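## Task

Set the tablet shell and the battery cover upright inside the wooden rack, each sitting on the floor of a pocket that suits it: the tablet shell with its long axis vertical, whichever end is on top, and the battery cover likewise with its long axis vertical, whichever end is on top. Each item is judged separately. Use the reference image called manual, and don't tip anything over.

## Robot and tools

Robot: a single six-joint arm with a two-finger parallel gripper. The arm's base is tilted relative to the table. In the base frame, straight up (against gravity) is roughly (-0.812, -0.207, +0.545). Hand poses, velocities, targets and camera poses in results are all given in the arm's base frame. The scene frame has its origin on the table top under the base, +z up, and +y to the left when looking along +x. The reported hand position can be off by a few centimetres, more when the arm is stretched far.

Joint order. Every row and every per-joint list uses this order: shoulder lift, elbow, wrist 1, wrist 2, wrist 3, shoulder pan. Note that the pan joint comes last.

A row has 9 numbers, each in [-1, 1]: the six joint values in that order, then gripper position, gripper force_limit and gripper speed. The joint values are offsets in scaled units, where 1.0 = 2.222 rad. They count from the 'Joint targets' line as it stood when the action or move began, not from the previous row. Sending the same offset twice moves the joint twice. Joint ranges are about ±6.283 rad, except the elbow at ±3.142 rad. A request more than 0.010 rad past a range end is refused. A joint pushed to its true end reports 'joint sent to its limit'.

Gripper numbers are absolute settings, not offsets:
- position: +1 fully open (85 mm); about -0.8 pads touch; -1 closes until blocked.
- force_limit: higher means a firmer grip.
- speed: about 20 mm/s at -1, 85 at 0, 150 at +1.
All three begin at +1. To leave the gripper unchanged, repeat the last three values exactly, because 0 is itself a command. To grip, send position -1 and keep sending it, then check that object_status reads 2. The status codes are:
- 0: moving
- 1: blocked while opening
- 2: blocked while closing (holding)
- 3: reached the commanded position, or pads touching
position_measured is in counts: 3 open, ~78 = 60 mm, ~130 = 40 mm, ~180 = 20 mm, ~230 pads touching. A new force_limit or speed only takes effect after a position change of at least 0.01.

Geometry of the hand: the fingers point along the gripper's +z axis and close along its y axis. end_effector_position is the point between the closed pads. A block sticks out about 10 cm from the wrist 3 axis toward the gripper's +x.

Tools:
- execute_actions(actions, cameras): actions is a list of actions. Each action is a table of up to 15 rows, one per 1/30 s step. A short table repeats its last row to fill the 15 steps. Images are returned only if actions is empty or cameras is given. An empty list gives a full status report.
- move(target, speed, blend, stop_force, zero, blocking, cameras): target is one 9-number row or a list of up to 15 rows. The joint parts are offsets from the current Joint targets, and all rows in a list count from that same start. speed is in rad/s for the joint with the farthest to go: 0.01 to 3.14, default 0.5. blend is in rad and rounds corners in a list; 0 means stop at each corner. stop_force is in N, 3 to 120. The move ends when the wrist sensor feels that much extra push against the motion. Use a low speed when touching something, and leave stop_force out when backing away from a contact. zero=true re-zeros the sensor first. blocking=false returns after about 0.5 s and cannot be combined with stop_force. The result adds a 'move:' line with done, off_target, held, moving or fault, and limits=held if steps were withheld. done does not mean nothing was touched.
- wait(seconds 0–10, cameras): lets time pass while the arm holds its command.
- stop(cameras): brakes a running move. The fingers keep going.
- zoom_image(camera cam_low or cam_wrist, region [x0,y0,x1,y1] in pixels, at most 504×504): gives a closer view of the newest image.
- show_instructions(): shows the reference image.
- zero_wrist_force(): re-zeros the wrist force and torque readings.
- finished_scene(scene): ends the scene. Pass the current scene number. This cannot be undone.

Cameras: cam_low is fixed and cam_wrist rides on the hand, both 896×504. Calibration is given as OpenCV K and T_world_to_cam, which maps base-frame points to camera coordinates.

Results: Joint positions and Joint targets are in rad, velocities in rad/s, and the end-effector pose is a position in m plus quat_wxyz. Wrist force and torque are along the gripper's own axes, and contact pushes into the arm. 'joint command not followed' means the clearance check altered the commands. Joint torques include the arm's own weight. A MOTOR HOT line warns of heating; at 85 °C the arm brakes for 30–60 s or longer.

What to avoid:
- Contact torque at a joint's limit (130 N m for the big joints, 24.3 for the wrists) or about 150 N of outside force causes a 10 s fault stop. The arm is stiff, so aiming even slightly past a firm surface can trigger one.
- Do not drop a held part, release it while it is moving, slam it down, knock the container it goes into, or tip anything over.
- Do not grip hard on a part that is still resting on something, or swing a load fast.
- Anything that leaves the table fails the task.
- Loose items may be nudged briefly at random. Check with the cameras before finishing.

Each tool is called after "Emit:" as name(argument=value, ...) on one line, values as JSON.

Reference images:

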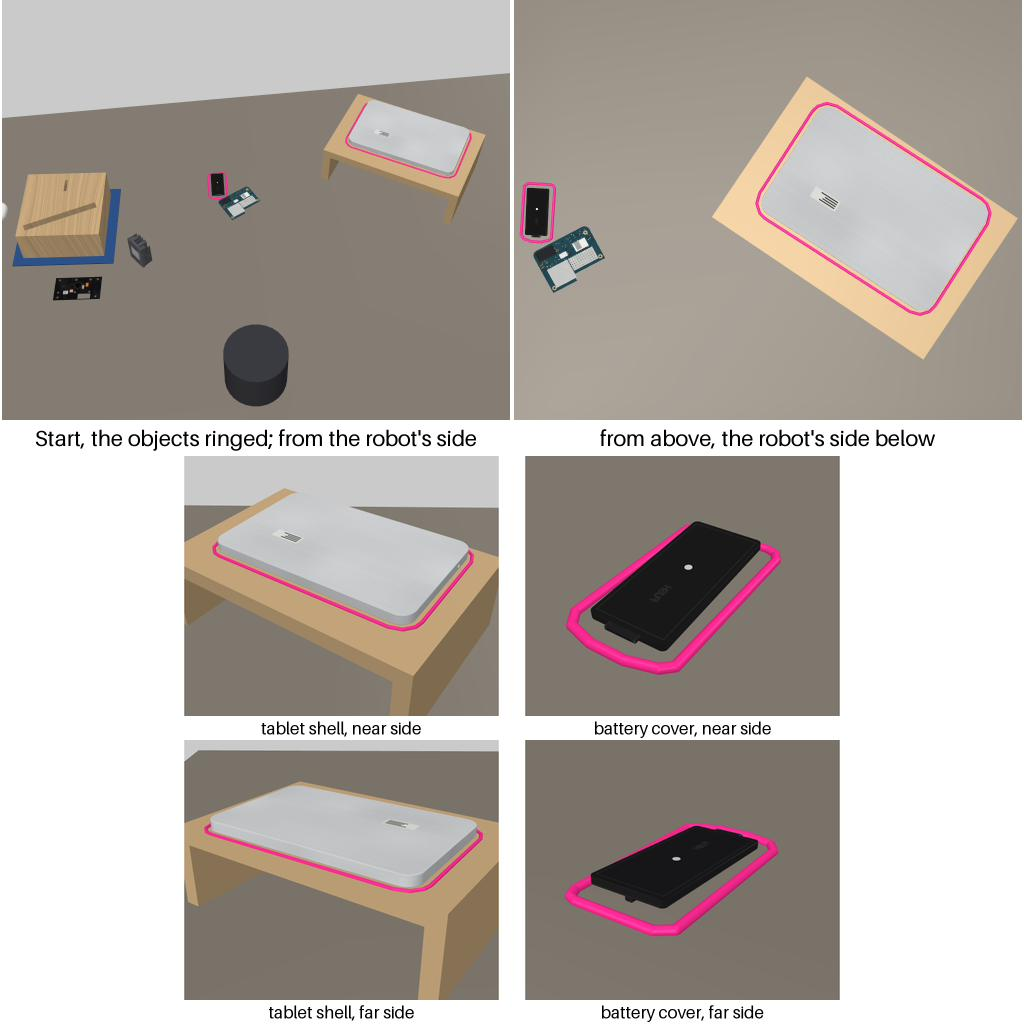

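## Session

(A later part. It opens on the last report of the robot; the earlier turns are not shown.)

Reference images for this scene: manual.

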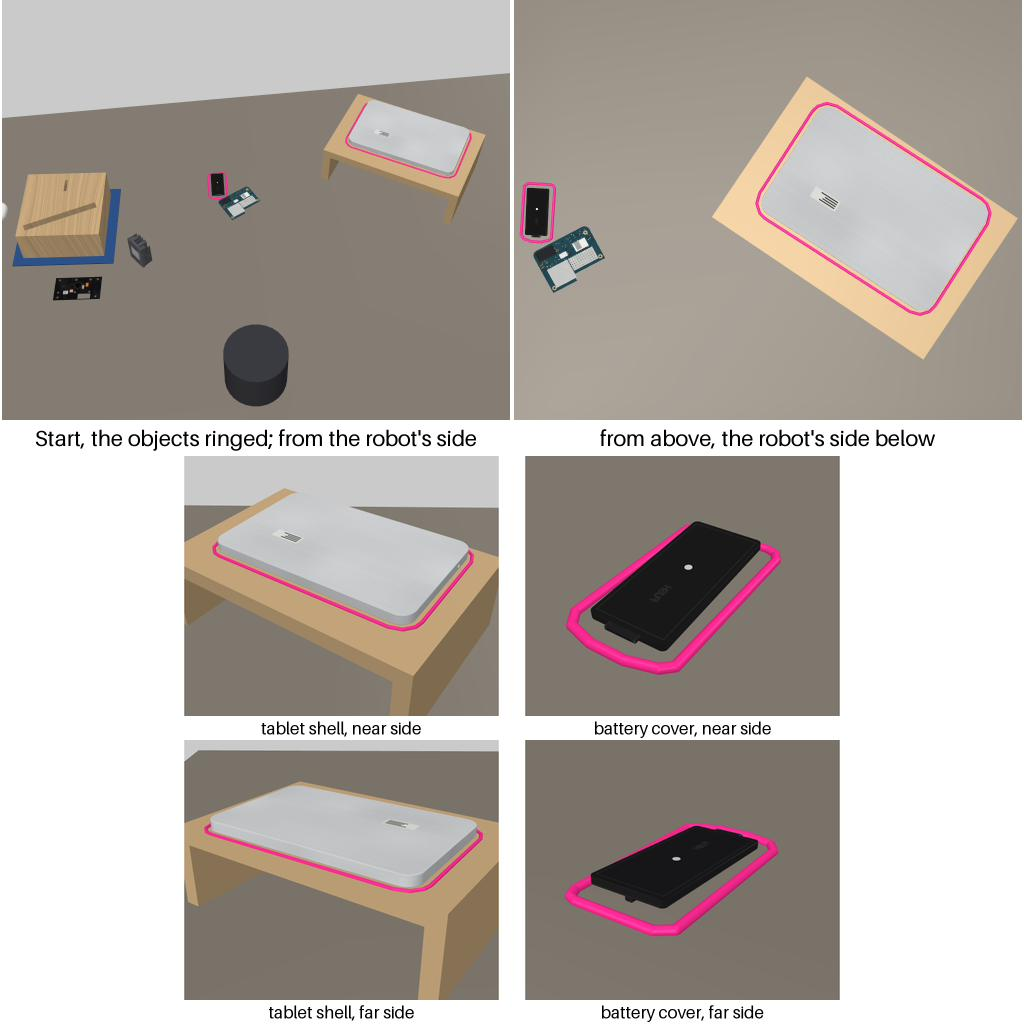

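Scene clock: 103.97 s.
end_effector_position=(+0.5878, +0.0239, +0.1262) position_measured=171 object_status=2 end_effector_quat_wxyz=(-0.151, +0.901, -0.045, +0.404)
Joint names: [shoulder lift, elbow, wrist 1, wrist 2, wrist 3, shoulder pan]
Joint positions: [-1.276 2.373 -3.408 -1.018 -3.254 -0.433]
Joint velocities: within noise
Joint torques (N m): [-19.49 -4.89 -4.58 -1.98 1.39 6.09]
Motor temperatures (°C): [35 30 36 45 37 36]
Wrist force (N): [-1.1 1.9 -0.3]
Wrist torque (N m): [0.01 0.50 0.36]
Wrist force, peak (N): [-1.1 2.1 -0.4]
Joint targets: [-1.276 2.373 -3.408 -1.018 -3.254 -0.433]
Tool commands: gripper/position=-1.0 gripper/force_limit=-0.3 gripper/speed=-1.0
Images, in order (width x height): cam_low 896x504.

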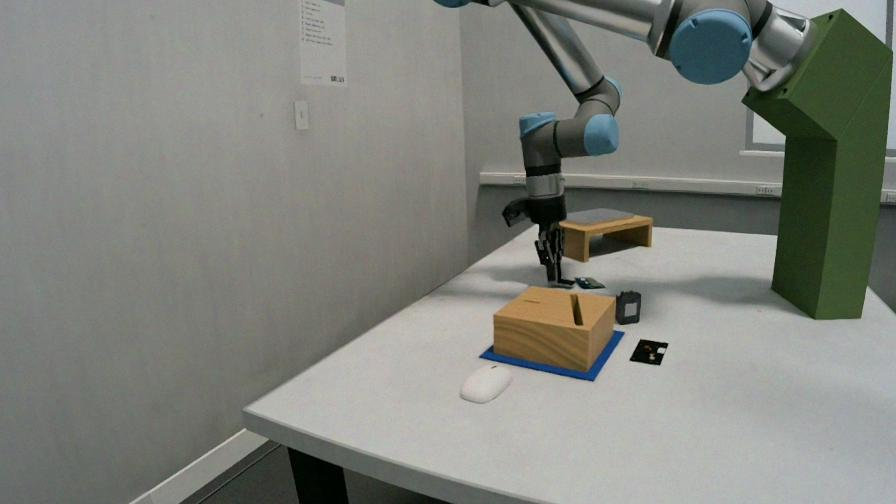

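Emit:
move(target=[[-0.0942,0.0491,0.0665,0.0283,-0.0395,-0.0431,-1,-0.3,-1],[0.2493,-0.0914,-0.3222,0.7340,-0.5489,-0.1071,-1,-0.3,-1],[0.1861,-0.0315,-0.1086,0.6056,-0.7808,0.0554,-1,-0.3,-1]], speed=[0.2,0.6,0.5], blend=[0.05,0.05,0], cameras=["all"])

Scene clock: 120.47 s.
end_effector_position=(+0.4560, +0.2495, +0.2224) position_measured=171 object_status=2 end_effector_quat_wxyz=(-0.204, +0.220, +0.568, +0.767)
Joint names: [shoulder lift, elbow, wrist 1, wrist 2, wrist 3, shoulder pan]
Joint positions: [-0.863 2.303 -3.649 0.328 -4.989 -0.31]
Joint torques (N m): [-18.67 2.06 -2.09 3 -0.85 -0.84]
Wrist force (N): [0.1 0.8 0.0]
Wrist torque (N m): [0.04 0.00 -0.14]
Wrist force, peak (N): [-1.8 2.6 -0.8]
Joint targets: [-0.863 2.303 -3.649 0.327 -4.989 -0.310]
move: done
camera_calibration:
cam_wrist: T_world_to_cam=[[0.565667, -0.286179, 0.773384, -0.349073], [0.723074, -0.278766, -0.632023, -0.107103], [0.396465, 0.916728, 0.0492401, -0.289785], [0, 0, 0, 1]] pos_world=[0.389792, 0.1359, 0.216545]

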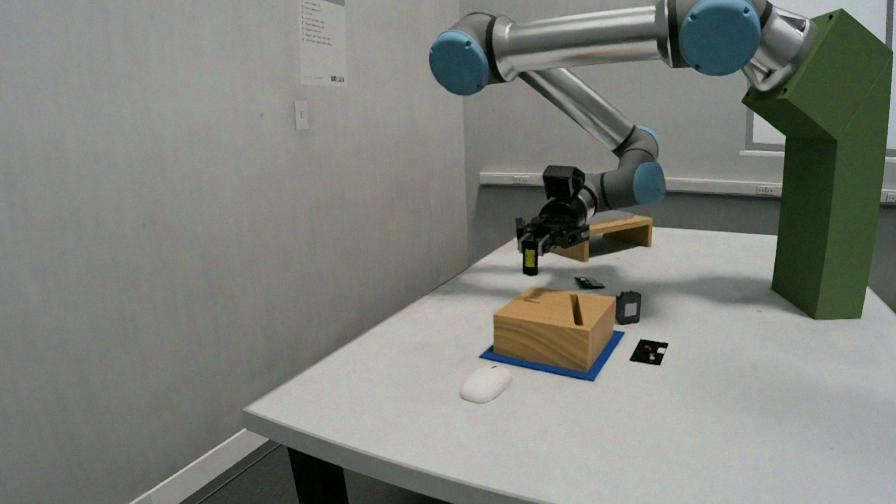

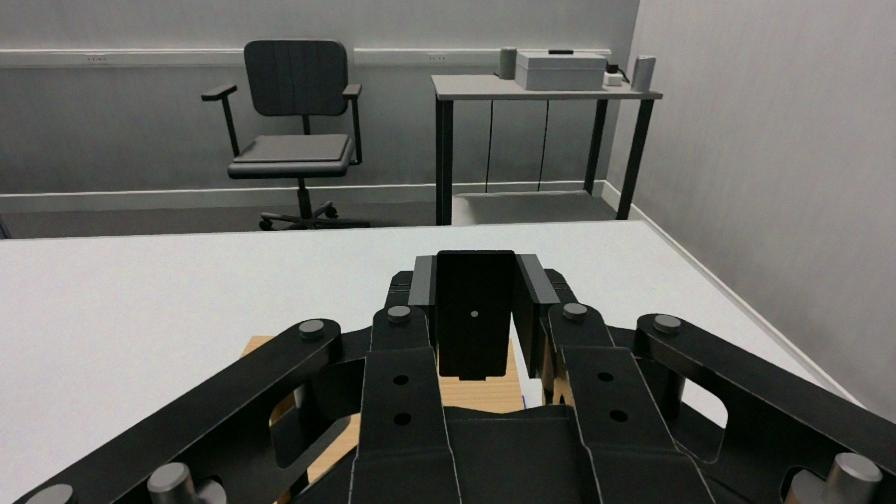

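Emit:
zoom_image(camera="cam_low", region=[470, 220, 650, 380])

Emit:
zoom_image(camera="cam_wrist", region=[240, 240, 640, 500])

Scaled by 2.800.

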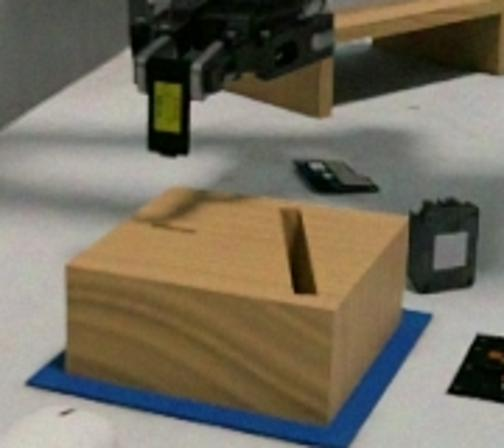

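Scaled by 1.260.

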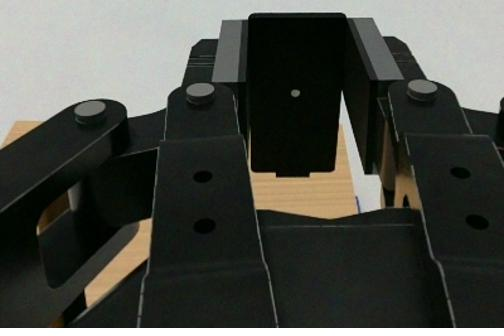

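Emit:
zoom_image(camera="cam_wrist", region=[220, 310, 390, 500])

Emit:
zoom_image(camera="cam_wrist", region=[420, 240, 580, 420])

Scaled by 2.653.

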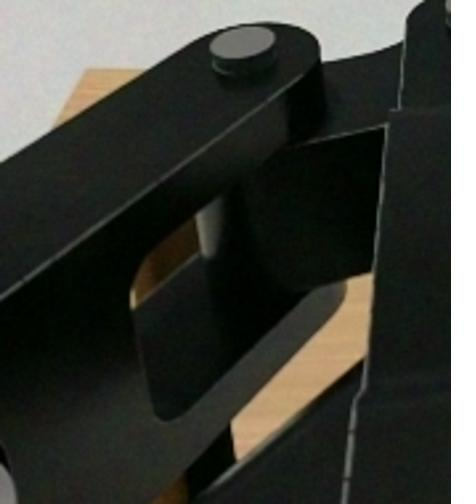

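Scaled by 2.800.

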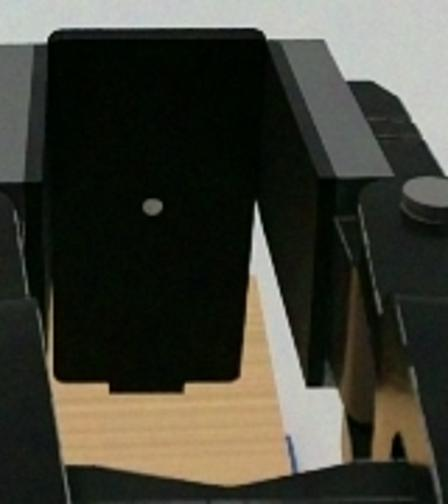

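Emit:
move(target=[0.0151,-0.0194,0.0405,-0.0081,-0.0387,0.0144,-1,-0.3,-1], speed=[0.06], stop_force=6, cameras=["all"])

Emit:
zoom_image(camera="cam_low", region=[490, 235, 620, 365])

Emit:
zoom_image(camera="cam_wrist", region=[410, 240, 580, 420])

Scene clock: 133.20 s.
end_effector_position=(+0.4739, +0.2581, +0.2068) position_measured=171 object_status=2 end_effector_quat_wxyz=(-0.203, +0.220, +0.568, +0.767)
Joint names: [shoulder lift, elbow, wrist 1, wrist 2, wrist 3, shoulder pan]
Joint positions: [-0.829 2.26 -3.559 0.309 -5.075 -0.278]
Joint torques (N m): [-41.52 19.67 -5.1 4.16 1.91 -13.75]
Wrist force (N): [0.0 0.9 -0.2]
Wrist torque (N m): [0.08 0.01 0.00]
Wrist force, peak (N): [-0.2 1.1 -0.1]
Joint targets: [-0.829 2.260 -3.559 0.309 -5.075 -0.278]
move: done
camera_calibration:
cam_wrist: T_world_to_cam=[[0.564593, -0.286309, 0.77412, -0.344291], [0.723766, -0.279088, -0.631089, -0.127997], [0.396734, 0.91659, 0.0496494, -0.304166], [0, 0, 0, 1]] pos_world=[0.407697, 0.144499, 0.200846]

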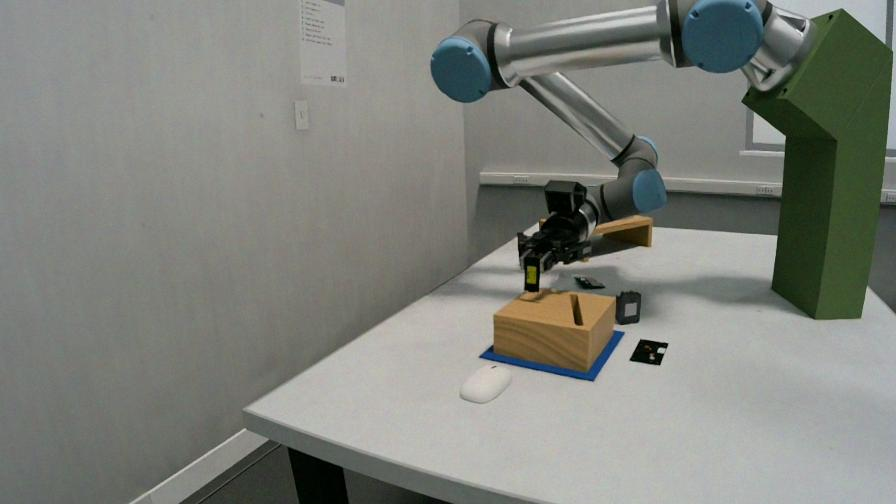

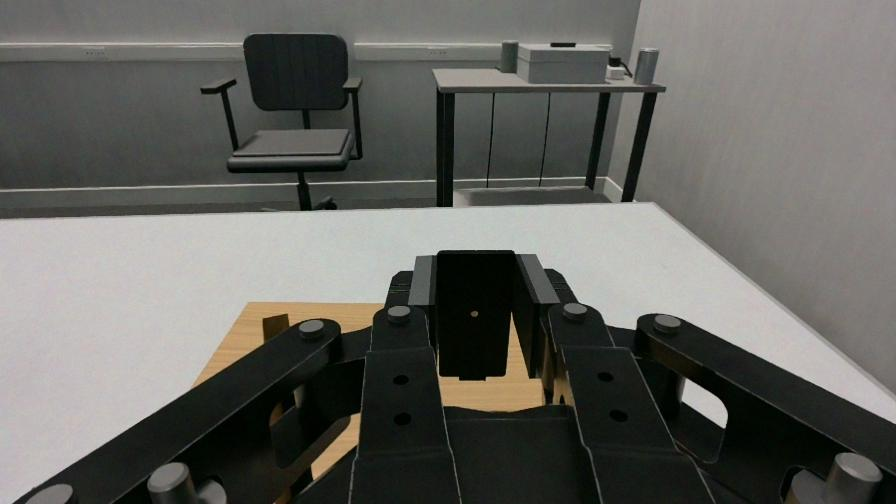

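Scaled by 3.877.

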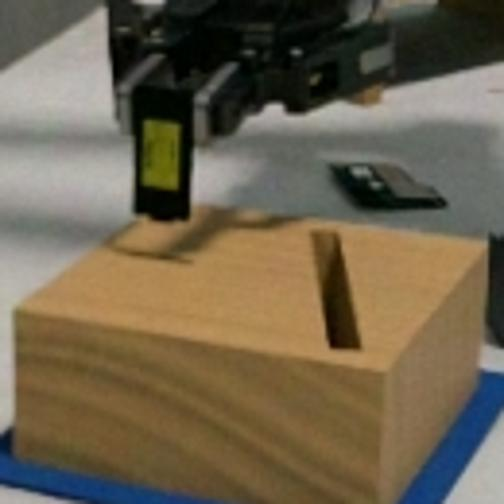

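Scaled by 2.800.

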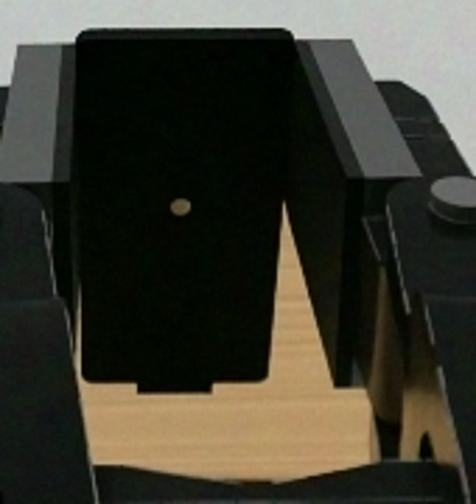

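Emit:
move(target=[0.0045,-0.0075,0.0121,-0.0023,-0.0098,0.0039,-1,-0.3,-1], speed=[0.04], stop_force=5, cameras=["all"])

Emit:
zoom_image(camera="cam_low", region=[505, 265, 565, 325])

Emit:
zoom_image(camera="cam_wrist", region=[410, 240, 580, 420])

Scene clock: 137.77 s.
end_effector_position=(+0.4802, +0.2602, +0.2023) position_measured=171 object_status=2 end_effector_quat_wxyz=(-0.203, +0.219, +0.568, +0.766)
Joint names: [shoulder lift, elbow, wrist 1, wrist 2, wrist 3, shoulder pan]
Joint positions: [-0.819 2.243 -3.532 0.304 -5.097 -0.269]
Joint torques (N m): [-41.66 19.97 -5 4.03 1.73 -14.72]
Wrist force (N): [0.0 0.8 -0.4]
Wrist torque (N m): [0.07 0.00 0.04]
Wrist force, peak (N): [0.2 1.1 -0.2]
Joint targets: [-0.819 2.243 -3.532 0.304 -5.097 -0.269]
move: done
camera_calibration:
cam_wrist: T_world_to_cam=[[0.564573, -0.285365, 0.774484, -0.344122], [0.723981, -0.279398, -0.630704, -0.134805], [0.39637, 0.91679, 0.0488581, -0.308097], [0, 0, 0, 1]] pos_world=[0.413998, 0.146596, 0.196547]

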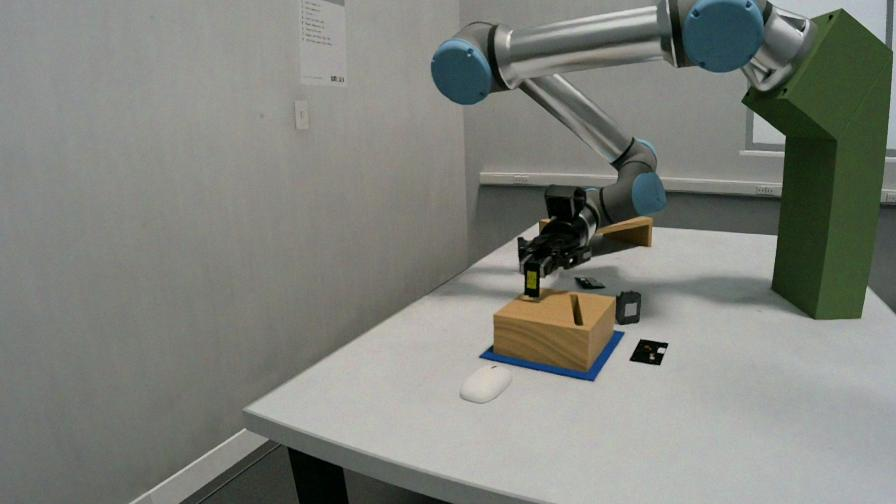

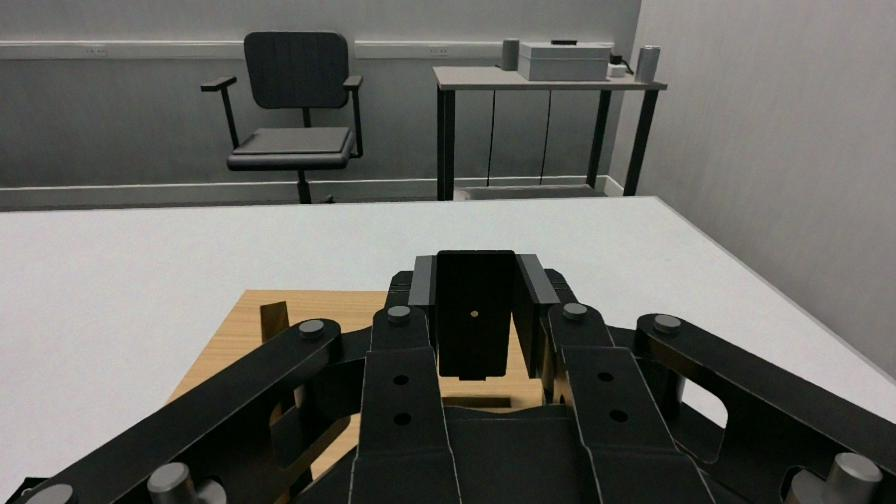

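Scaled by 8.400.

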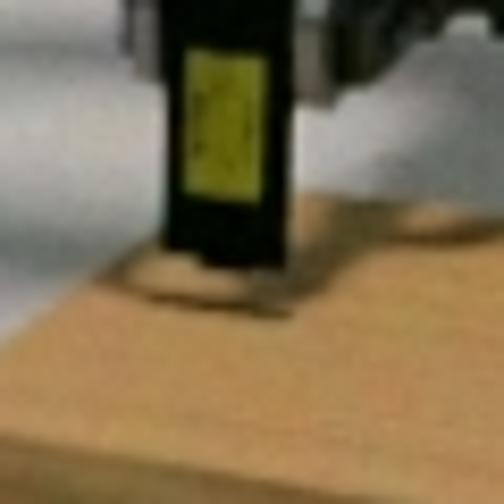

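Scaled by 2.800.

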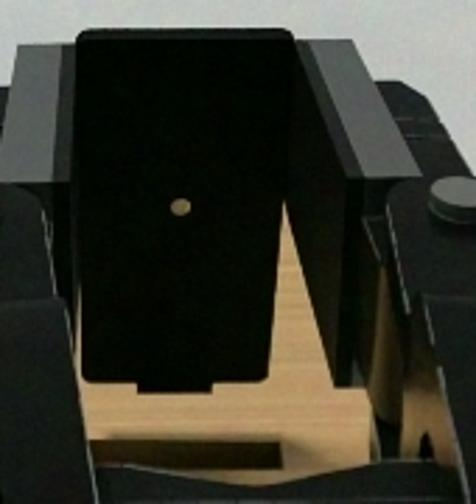

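Emit:
move(target=[0.0035,-0.00575,0.00155,0.0002,0.0008,-0.0003,-1,-0.3,-1], speed=[0.03], stop_force=5, cameras=["all"])

Emit:
zoom_image(camera="cam_low", region=[505, 265, 565, 325])

Emit:
zoom_image(camera="cam_wrist", region=[430, 360, 520, 420])

Scene clock: 143.80 s.
end_effector_position=(+0.4843, +0.2588, +0.2005) position_measured=171 object_status=2 end_effector_quat_wxyz=(-0.203, +0.219, +0.568, +0.766)
Joint names: [shoulder lift, elbow, wrist 1, wrist 2, wrist 3, shoulder pan]
Joint positions: [-0.812 2.23 -3.529 0.305 -5.095 -0.27]
Joint torques (N m): [-41.53 18.82 -4.47 3.6 -0.42 -10.03]
Wrist force (N): [0.1 0.5 0.0]
Wrist torque (N m): [0.02 -0.01 -0.14]
Wrist force, peak (N): [0.3 1.0 -0.3]
Joint targets: [-0.812 2.230 -3.529 0.305 -5.095 -0.270]
move: done
camera_calibration:
cam_wrist: T_world_to_cam=[[0.56466, -0.285481, 0.774377, -0.345391], [0.723913, -0.279296, -0.630827, -0.139353], [0.39637, 0.916785, 0.0489564, -0.308273], [0, 0, 0, 1]] pos_world=[0.418098, 0.145096, 0.194647]

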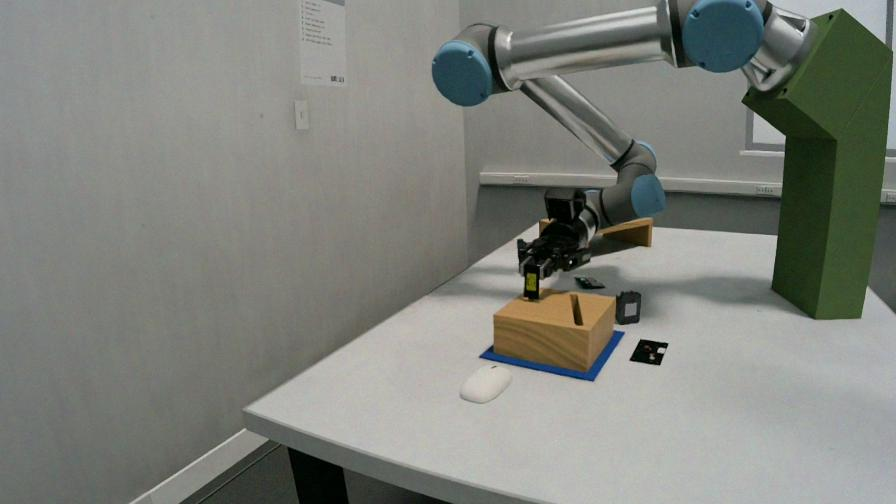

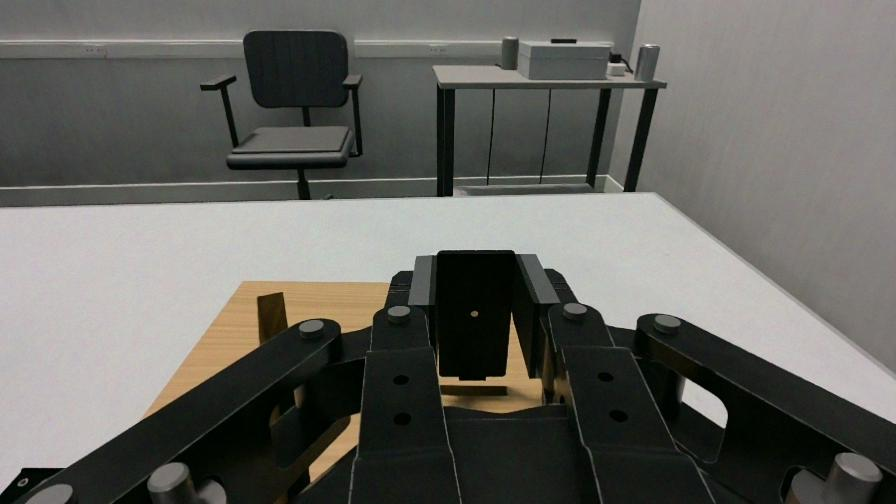

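Scaled by 8.400.

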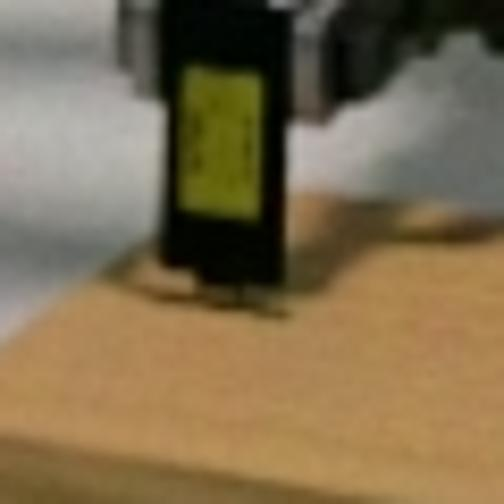

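Scaled by 5.600.

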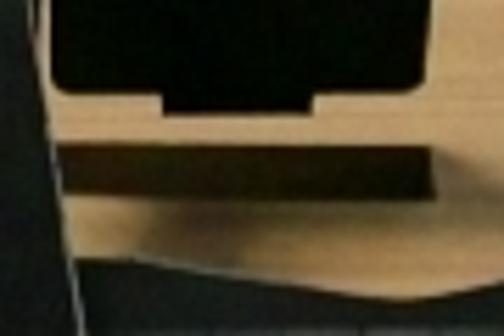

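Emit:
move(target=[0.0033,-0.00427,-0.00022,0.0003,0.00124,-0.0005,-1,-0.3,-1], speed=[0.03], stop_force=5, cameras=["all"])

Emit:
zoom_image(camera="cam_low", region=[505, 265, 565, 325])

Emit:
zoom_image(camera="cam_wrist", region=[430, 360, 520, 420])

Scene clock: 147.57 s.
end_effector_position=(+0.4872, +0.2575, +0.1987) position_measured=171 object_status=2 end_effector_quat_wxyz=(-0.203, +0.219, +0.568, +0.767)
Joint names: [shoulder lift, elbow, wrist 1, wrist 2, wrist 3, shoulder pan]
Joint positions: [-0.804 2.221 -3.529 0.305 -5.093 -0.271]
Joint torques (N m): [-39.03 19.66 -4.65 3.82 -0.25 -12.03]
Wrist force (N): [0.0 0.7 -0.3]
Wrist torque (N m): [0.05 0.01 -0.14]
Wrist force, peak (N): [-0.1 0.9 -0.2]
Joint targets: [-0.804 2.221 -3.529 0.305 -5.093 -0.271]
move: done
camera_calibration:
cam_wrist: T_world_to_cam=[[0.564662, -0.285626, 0.774322, -0.345975], [0.723866, -0.279284, -0.630888, -0.142921], [0.396453, 0.916743, 0.049054, -0.308191], [0, 0, 0, 1]] pos_world=[0.420998, 0.143797, 0.192847]

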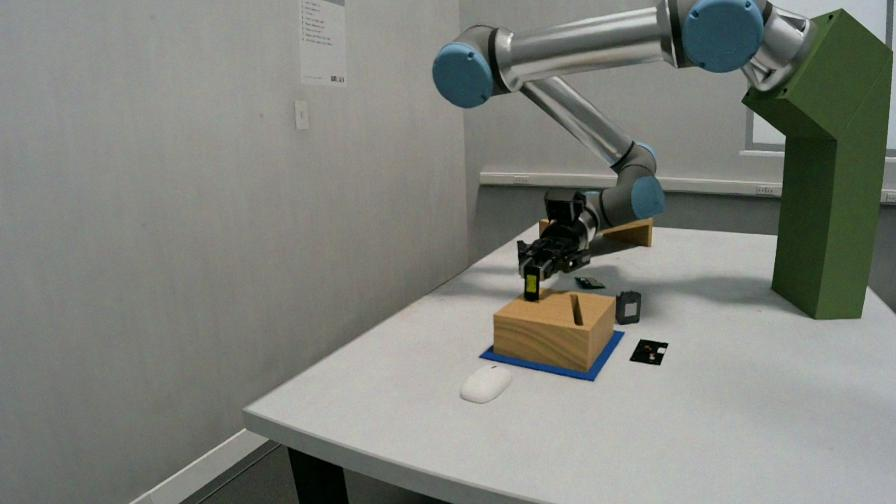

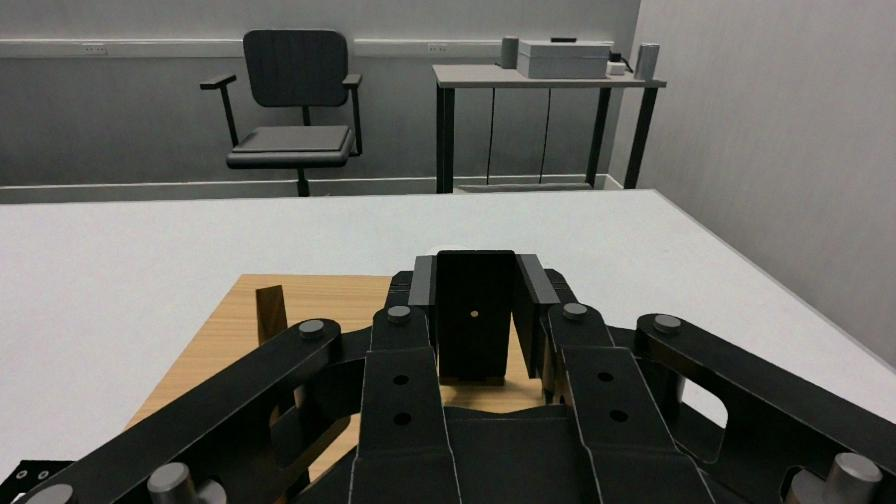

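Scaled by 8.400.

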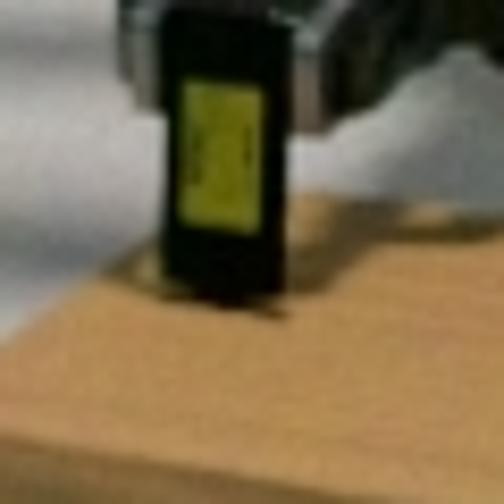

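Scaled by 5.600.

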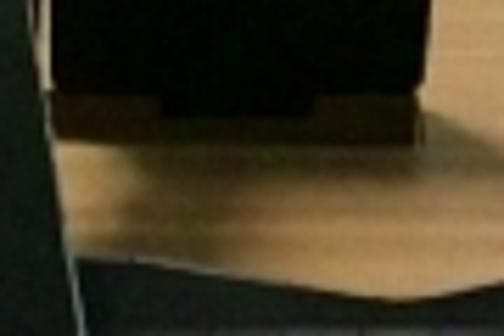

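Emit:
move(target=[0.00276,-0.0026,0.00262,-0.0007,-0.00294,0.00118,-1,-0.3,-1], speed=[0.02], stop_force=4, cameras=["all"])

Emit:
zoom_image(camera="cam_low", region=[505, 265, 565, 325])

Emit:
zoom_image(camera="cam_wrist", region=[430, 360, 520, 420])

Scene clock: 150.90 s.
end_effector_position=(+0.4892, +0.2582, +0.1962) position_measured=171 object_status=2 end_effector_quat_wxyz=(-0.203, +0.219, +0.568, +0.766)
Joint names: [shoulder lift, elbow, wrist 1, wrist 2, wrist 3, shoulder pan]
Joint positions: [-0.798 2.215 -3.523 0.304 -5.099 -0.268]
Joint torques (N m): [-38.08 17.95 -4.3 1.23 1.46 -1.41]
Wrist force (N): [-0.1 0.5 -0.2]
Wrist torque (N m): [0.01 0.01 0.04]
Wrist force, peak (N): [0.2 0.9 -0.3]
Joint targets: [-0.798 2.215 -3.523 0.304 -5.099 -0.268]
move: done
camera_calibration:
cam_wrist: T_world_to_cam=[[0.564637, -0.285216, 0.774491, -0.345128], [0.723996, -0.279364, -0.630703, -0.145766], [0.396252, 0.916846, 0.0487563, -0.309379], [0, 0, 0, 1]] pos_world=[0.422998, 0.144495, 0.190447]

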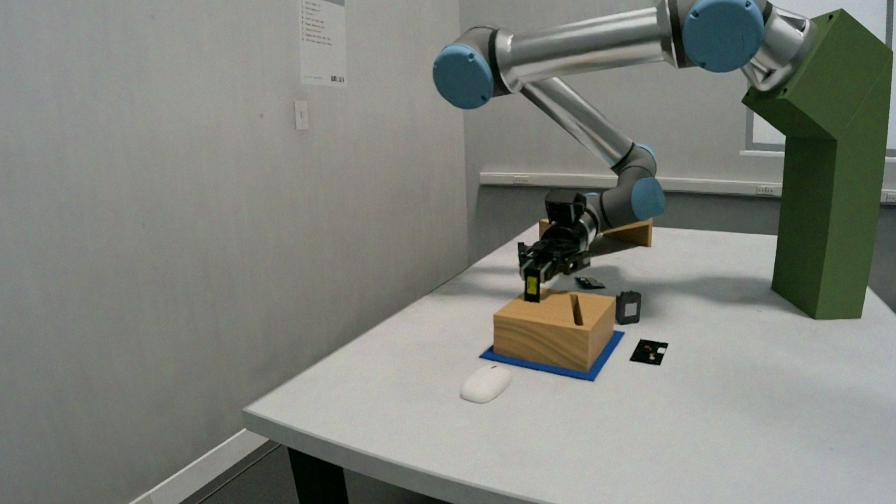

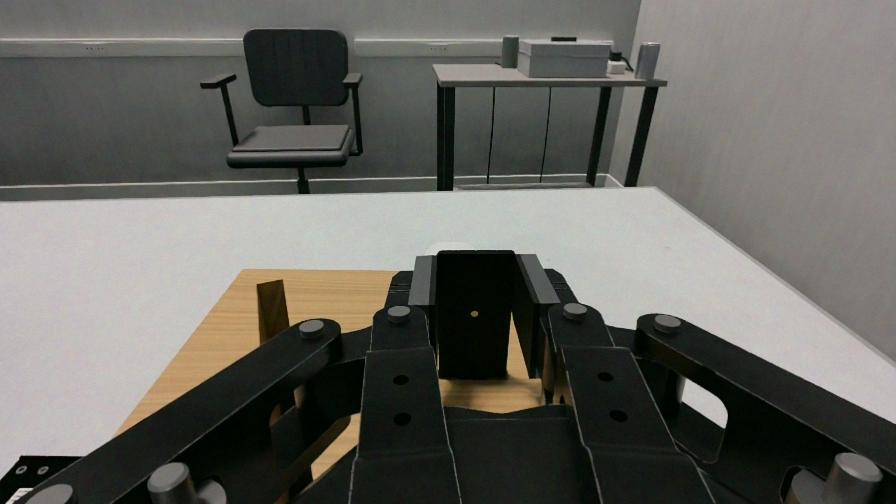

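Scaled by 8.400.

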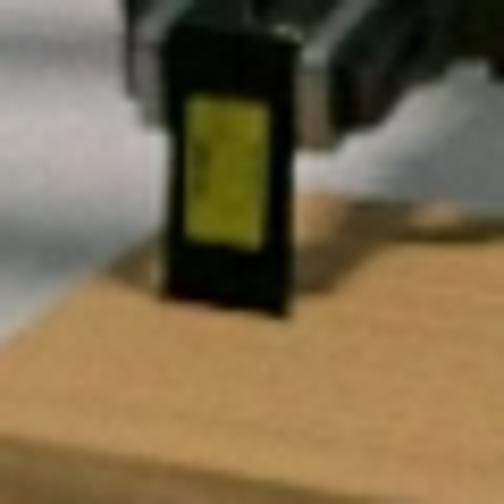

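Scaled by 5.600.

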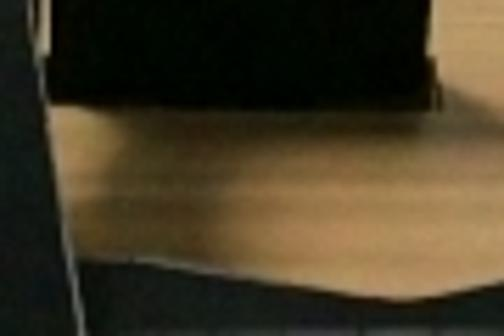

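Emit:
move(target=[0.00349,-0.00559,0.00907,-0.00176,-0.00736,0.00295,-1,-0.3,-1], speed=[0.015], stop_force=4, cameras=["all"])

Emit:
zoom_image(camera="cam_low", region=[505, 265, 565, 325])

Emit:
zoom_image(camera="cam_wrist", region=[430, 360, 520, 420])

Scene clock: 154.00 s.
end_effector_position=(+0.4937, +0.2600, +0.1927) position_measured=171 object_status=2 end_effector_quat_wxyz=(-0.203, +0.219, +0.569, +0.766)
Joint names: [shoulder lift, elbow, wrist 1, wrist 2, wrist 3, shoulder pan]
Joint positions: [-0.79 2.202 -3.503 0.3 -5.115 -0.261]
Joint torques (N m): [-26.98 15.19 -4.44 1.14 1.42 -0.96]
Wrist force (N): [0.0 0.6 -0.3]
Wrist torque (N m): [0.03 0.00 0.04]
Wrist force, peak (N): [-0.2 0.8 -0.4]
Joint targets: [-0.790 2.203 -3.503 0.300 -5.115 -0.261]
move: done
camera_calibration:
cam_wrist: T_world_to_cam=[[0.564787, -0.284287, 0.774724, -0.344824], [0.724049, -0.279714, -0.630486, -0.150751], [0.39594, 0.917028, 0.0478584, -0.312409], [0, 0, 0, 1]] pos_world=[0.427598, 0.146292, 0.187048]

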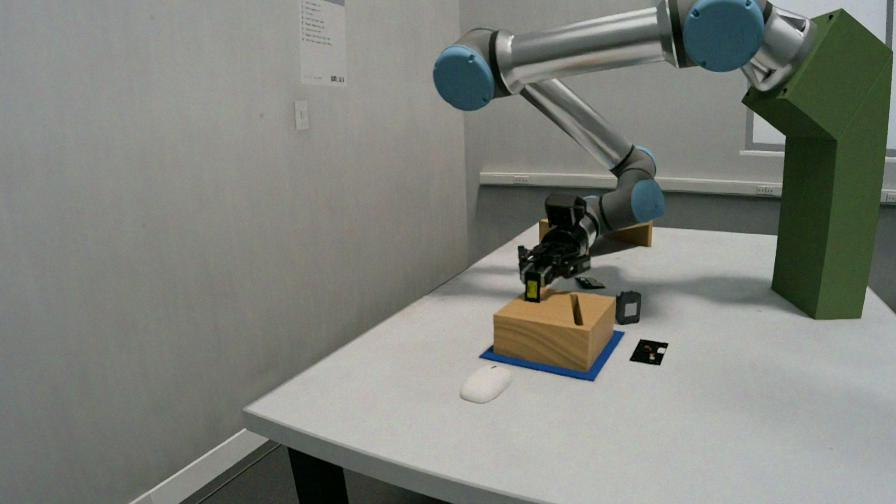

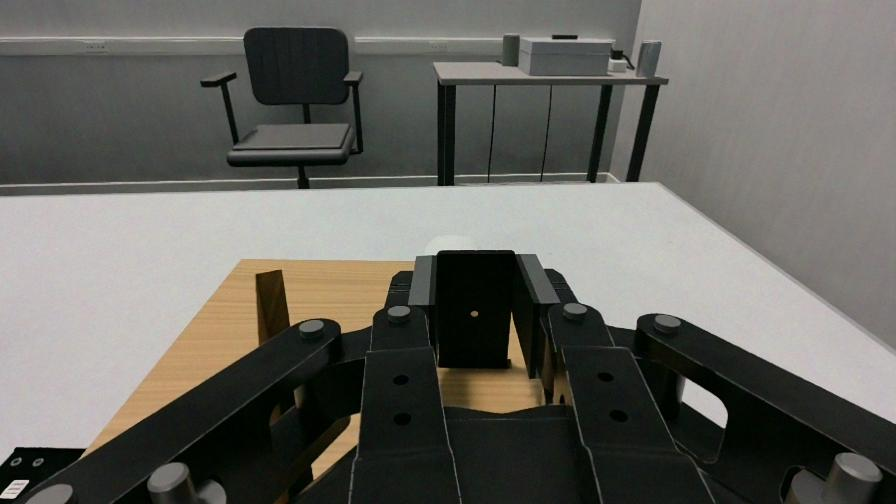

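Scaled by 8.400.

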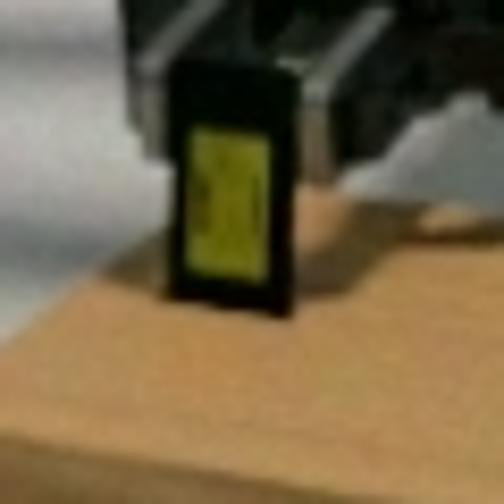

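Scaled by 5.600.

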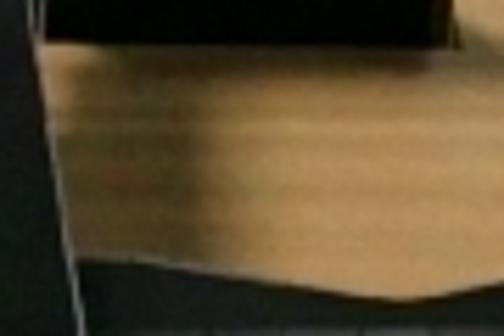

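Emit:
move(target=[-0.00039,-0.00059,0.00013,0.00014,0.00088,-0.0003,-1,-0.3,-1], speed=[0.01], stop_force=4, cameras=["cam_wrist"])

Emit:
zoom_image(camera="cam_wrist", region=[430, 330, 520, 390])

Scene clock: 158.73 s.
end_effector_position=(+0.4942, +0.2596, +0.1933) position_measured=171 object_status=2 end_effector_quat_wxyz=(-0.203, +0.219, +0.569, +0.766)
Joint names: [shoulder lift, elbow, wrist 1, wrist 2, wrist 3, shoulder pan]
Joint positions: [-0.791 2.201 -3.503 0.3 -5.113 -0.262]
Joint torques (N m): [-38.8 5.24 -0.19 4.02 0.54 -12.73]
Wrist force (N): [0.0 0.8 -0.3]
Wrist torque (N m): [0.06 0.01 -0.14]
Wrist force, peak (N): [0.0 0.8 -0.4]
Joint targets: [-0.791 2.201 -3.503 0.300 -5.113 -0.262]
move: done
camera_calibration:
cam_wrist: T_world_to_cam=[[0.564787, -0.284287, 0.774724, -0.345607], [0.724049, -0.279714, -0.630486, -0.150909], [0.39594, 0.917028, 0.0478584, -0.312264], [0, 0, 0, 1]] pos_world=[0.428098, 0.145892, 0.187548]
Images, in order (width x height): cam_wrist 896x504.

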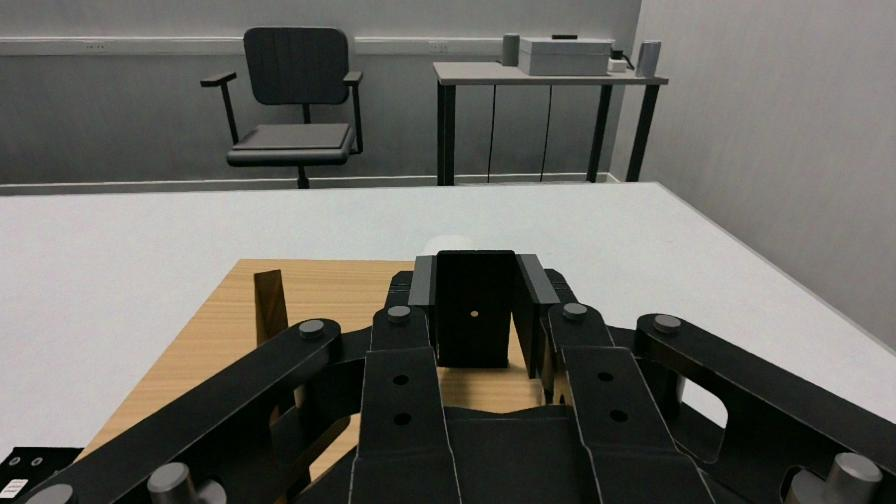

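Scaled by 5.600.

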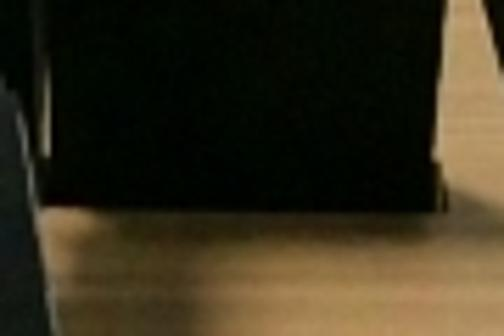

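Emit:
move(target=[0.00432,-0.00786,0.01284,-0.00162,-0.00974,0.0033,-1,-0.3,-1], speed=[0.015], stop_force=4, cameras=["all"])

Emit:
zoom_image(camera="cam_low", region=[505, 265, 565, 325])

Emit:
zoom_image(camera="cam_wrist", region=[430, 330, 520, 390])

Scene clock: 162.00 s.
end_effector_position=(+0.5008, +0.2613, +0.1891) position_measured=171 object_status=2 end_effector_quat_wxyz=(-0.203, +0.219, +0.569, +0.766)
Joint names: [shoulder lift, elbow, wrist 1, wrist 2, wrist 3, shoulder pan]
Joint positions: [-0.782 2.184 -3.474 0.297 -5.135 -0.255]
Joint torques (N m): [-26.09 14.59 -4.58 0.61 1.24 0.71]
Wrist force (N): [0.0 0.4 0.0]
Wrist torque (N m): [-0.01 0.01 0.05]
Wrist force, peak (N): [-0.1 0.7 -0.4]
Joint targets: [-0.782 2.184 -3.474 0.297 -5.135 -0.255]
move: done
camera_calibration:
cam_wrist: T_world_to_cam=[[0.564817, -0.284215, 0.774728, -0.345622], [0.724024, -0.279773, -0.630489, -0.157841], [0.395942, 0.917033, 0.0477586, -0.316218], [0, 0, 0, 1]] pos_world=[0.434698, 0.147591, 0.183348]

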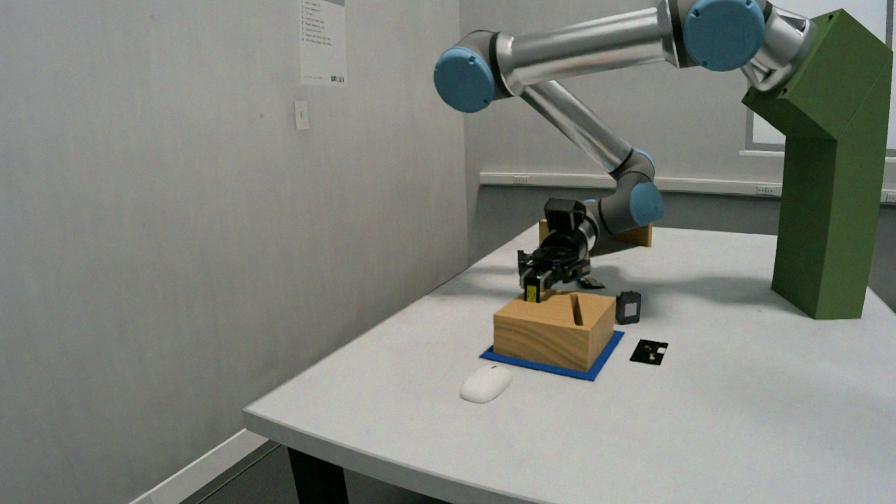

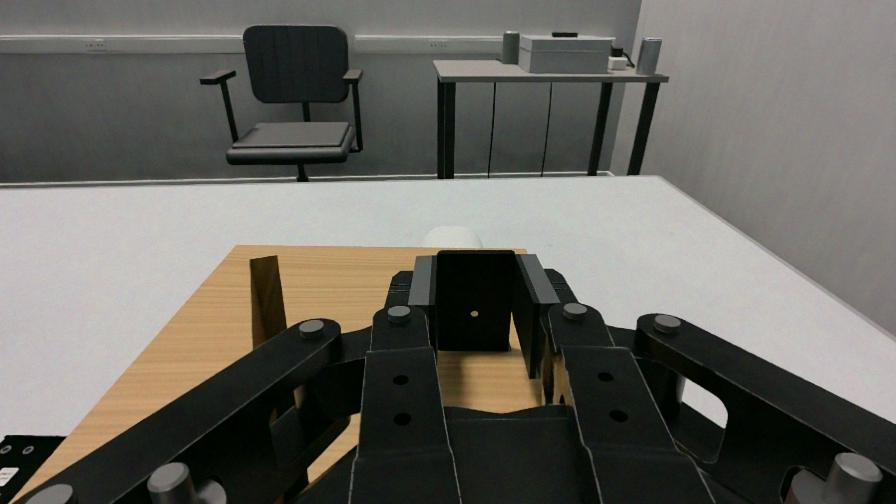

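Scaled by 8.400.

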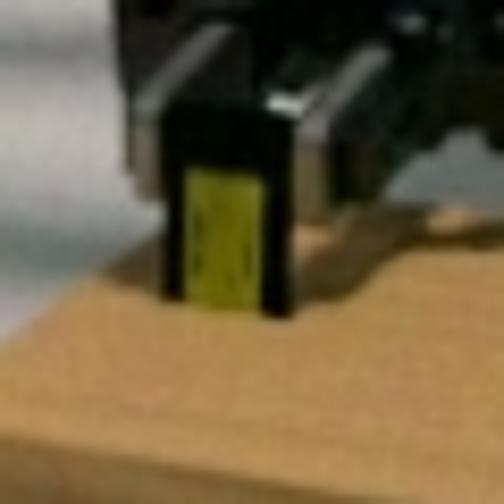

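Scaled by 5.600.

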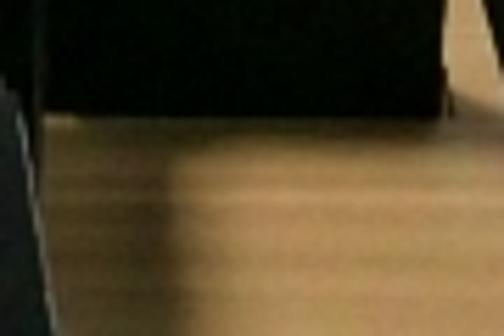

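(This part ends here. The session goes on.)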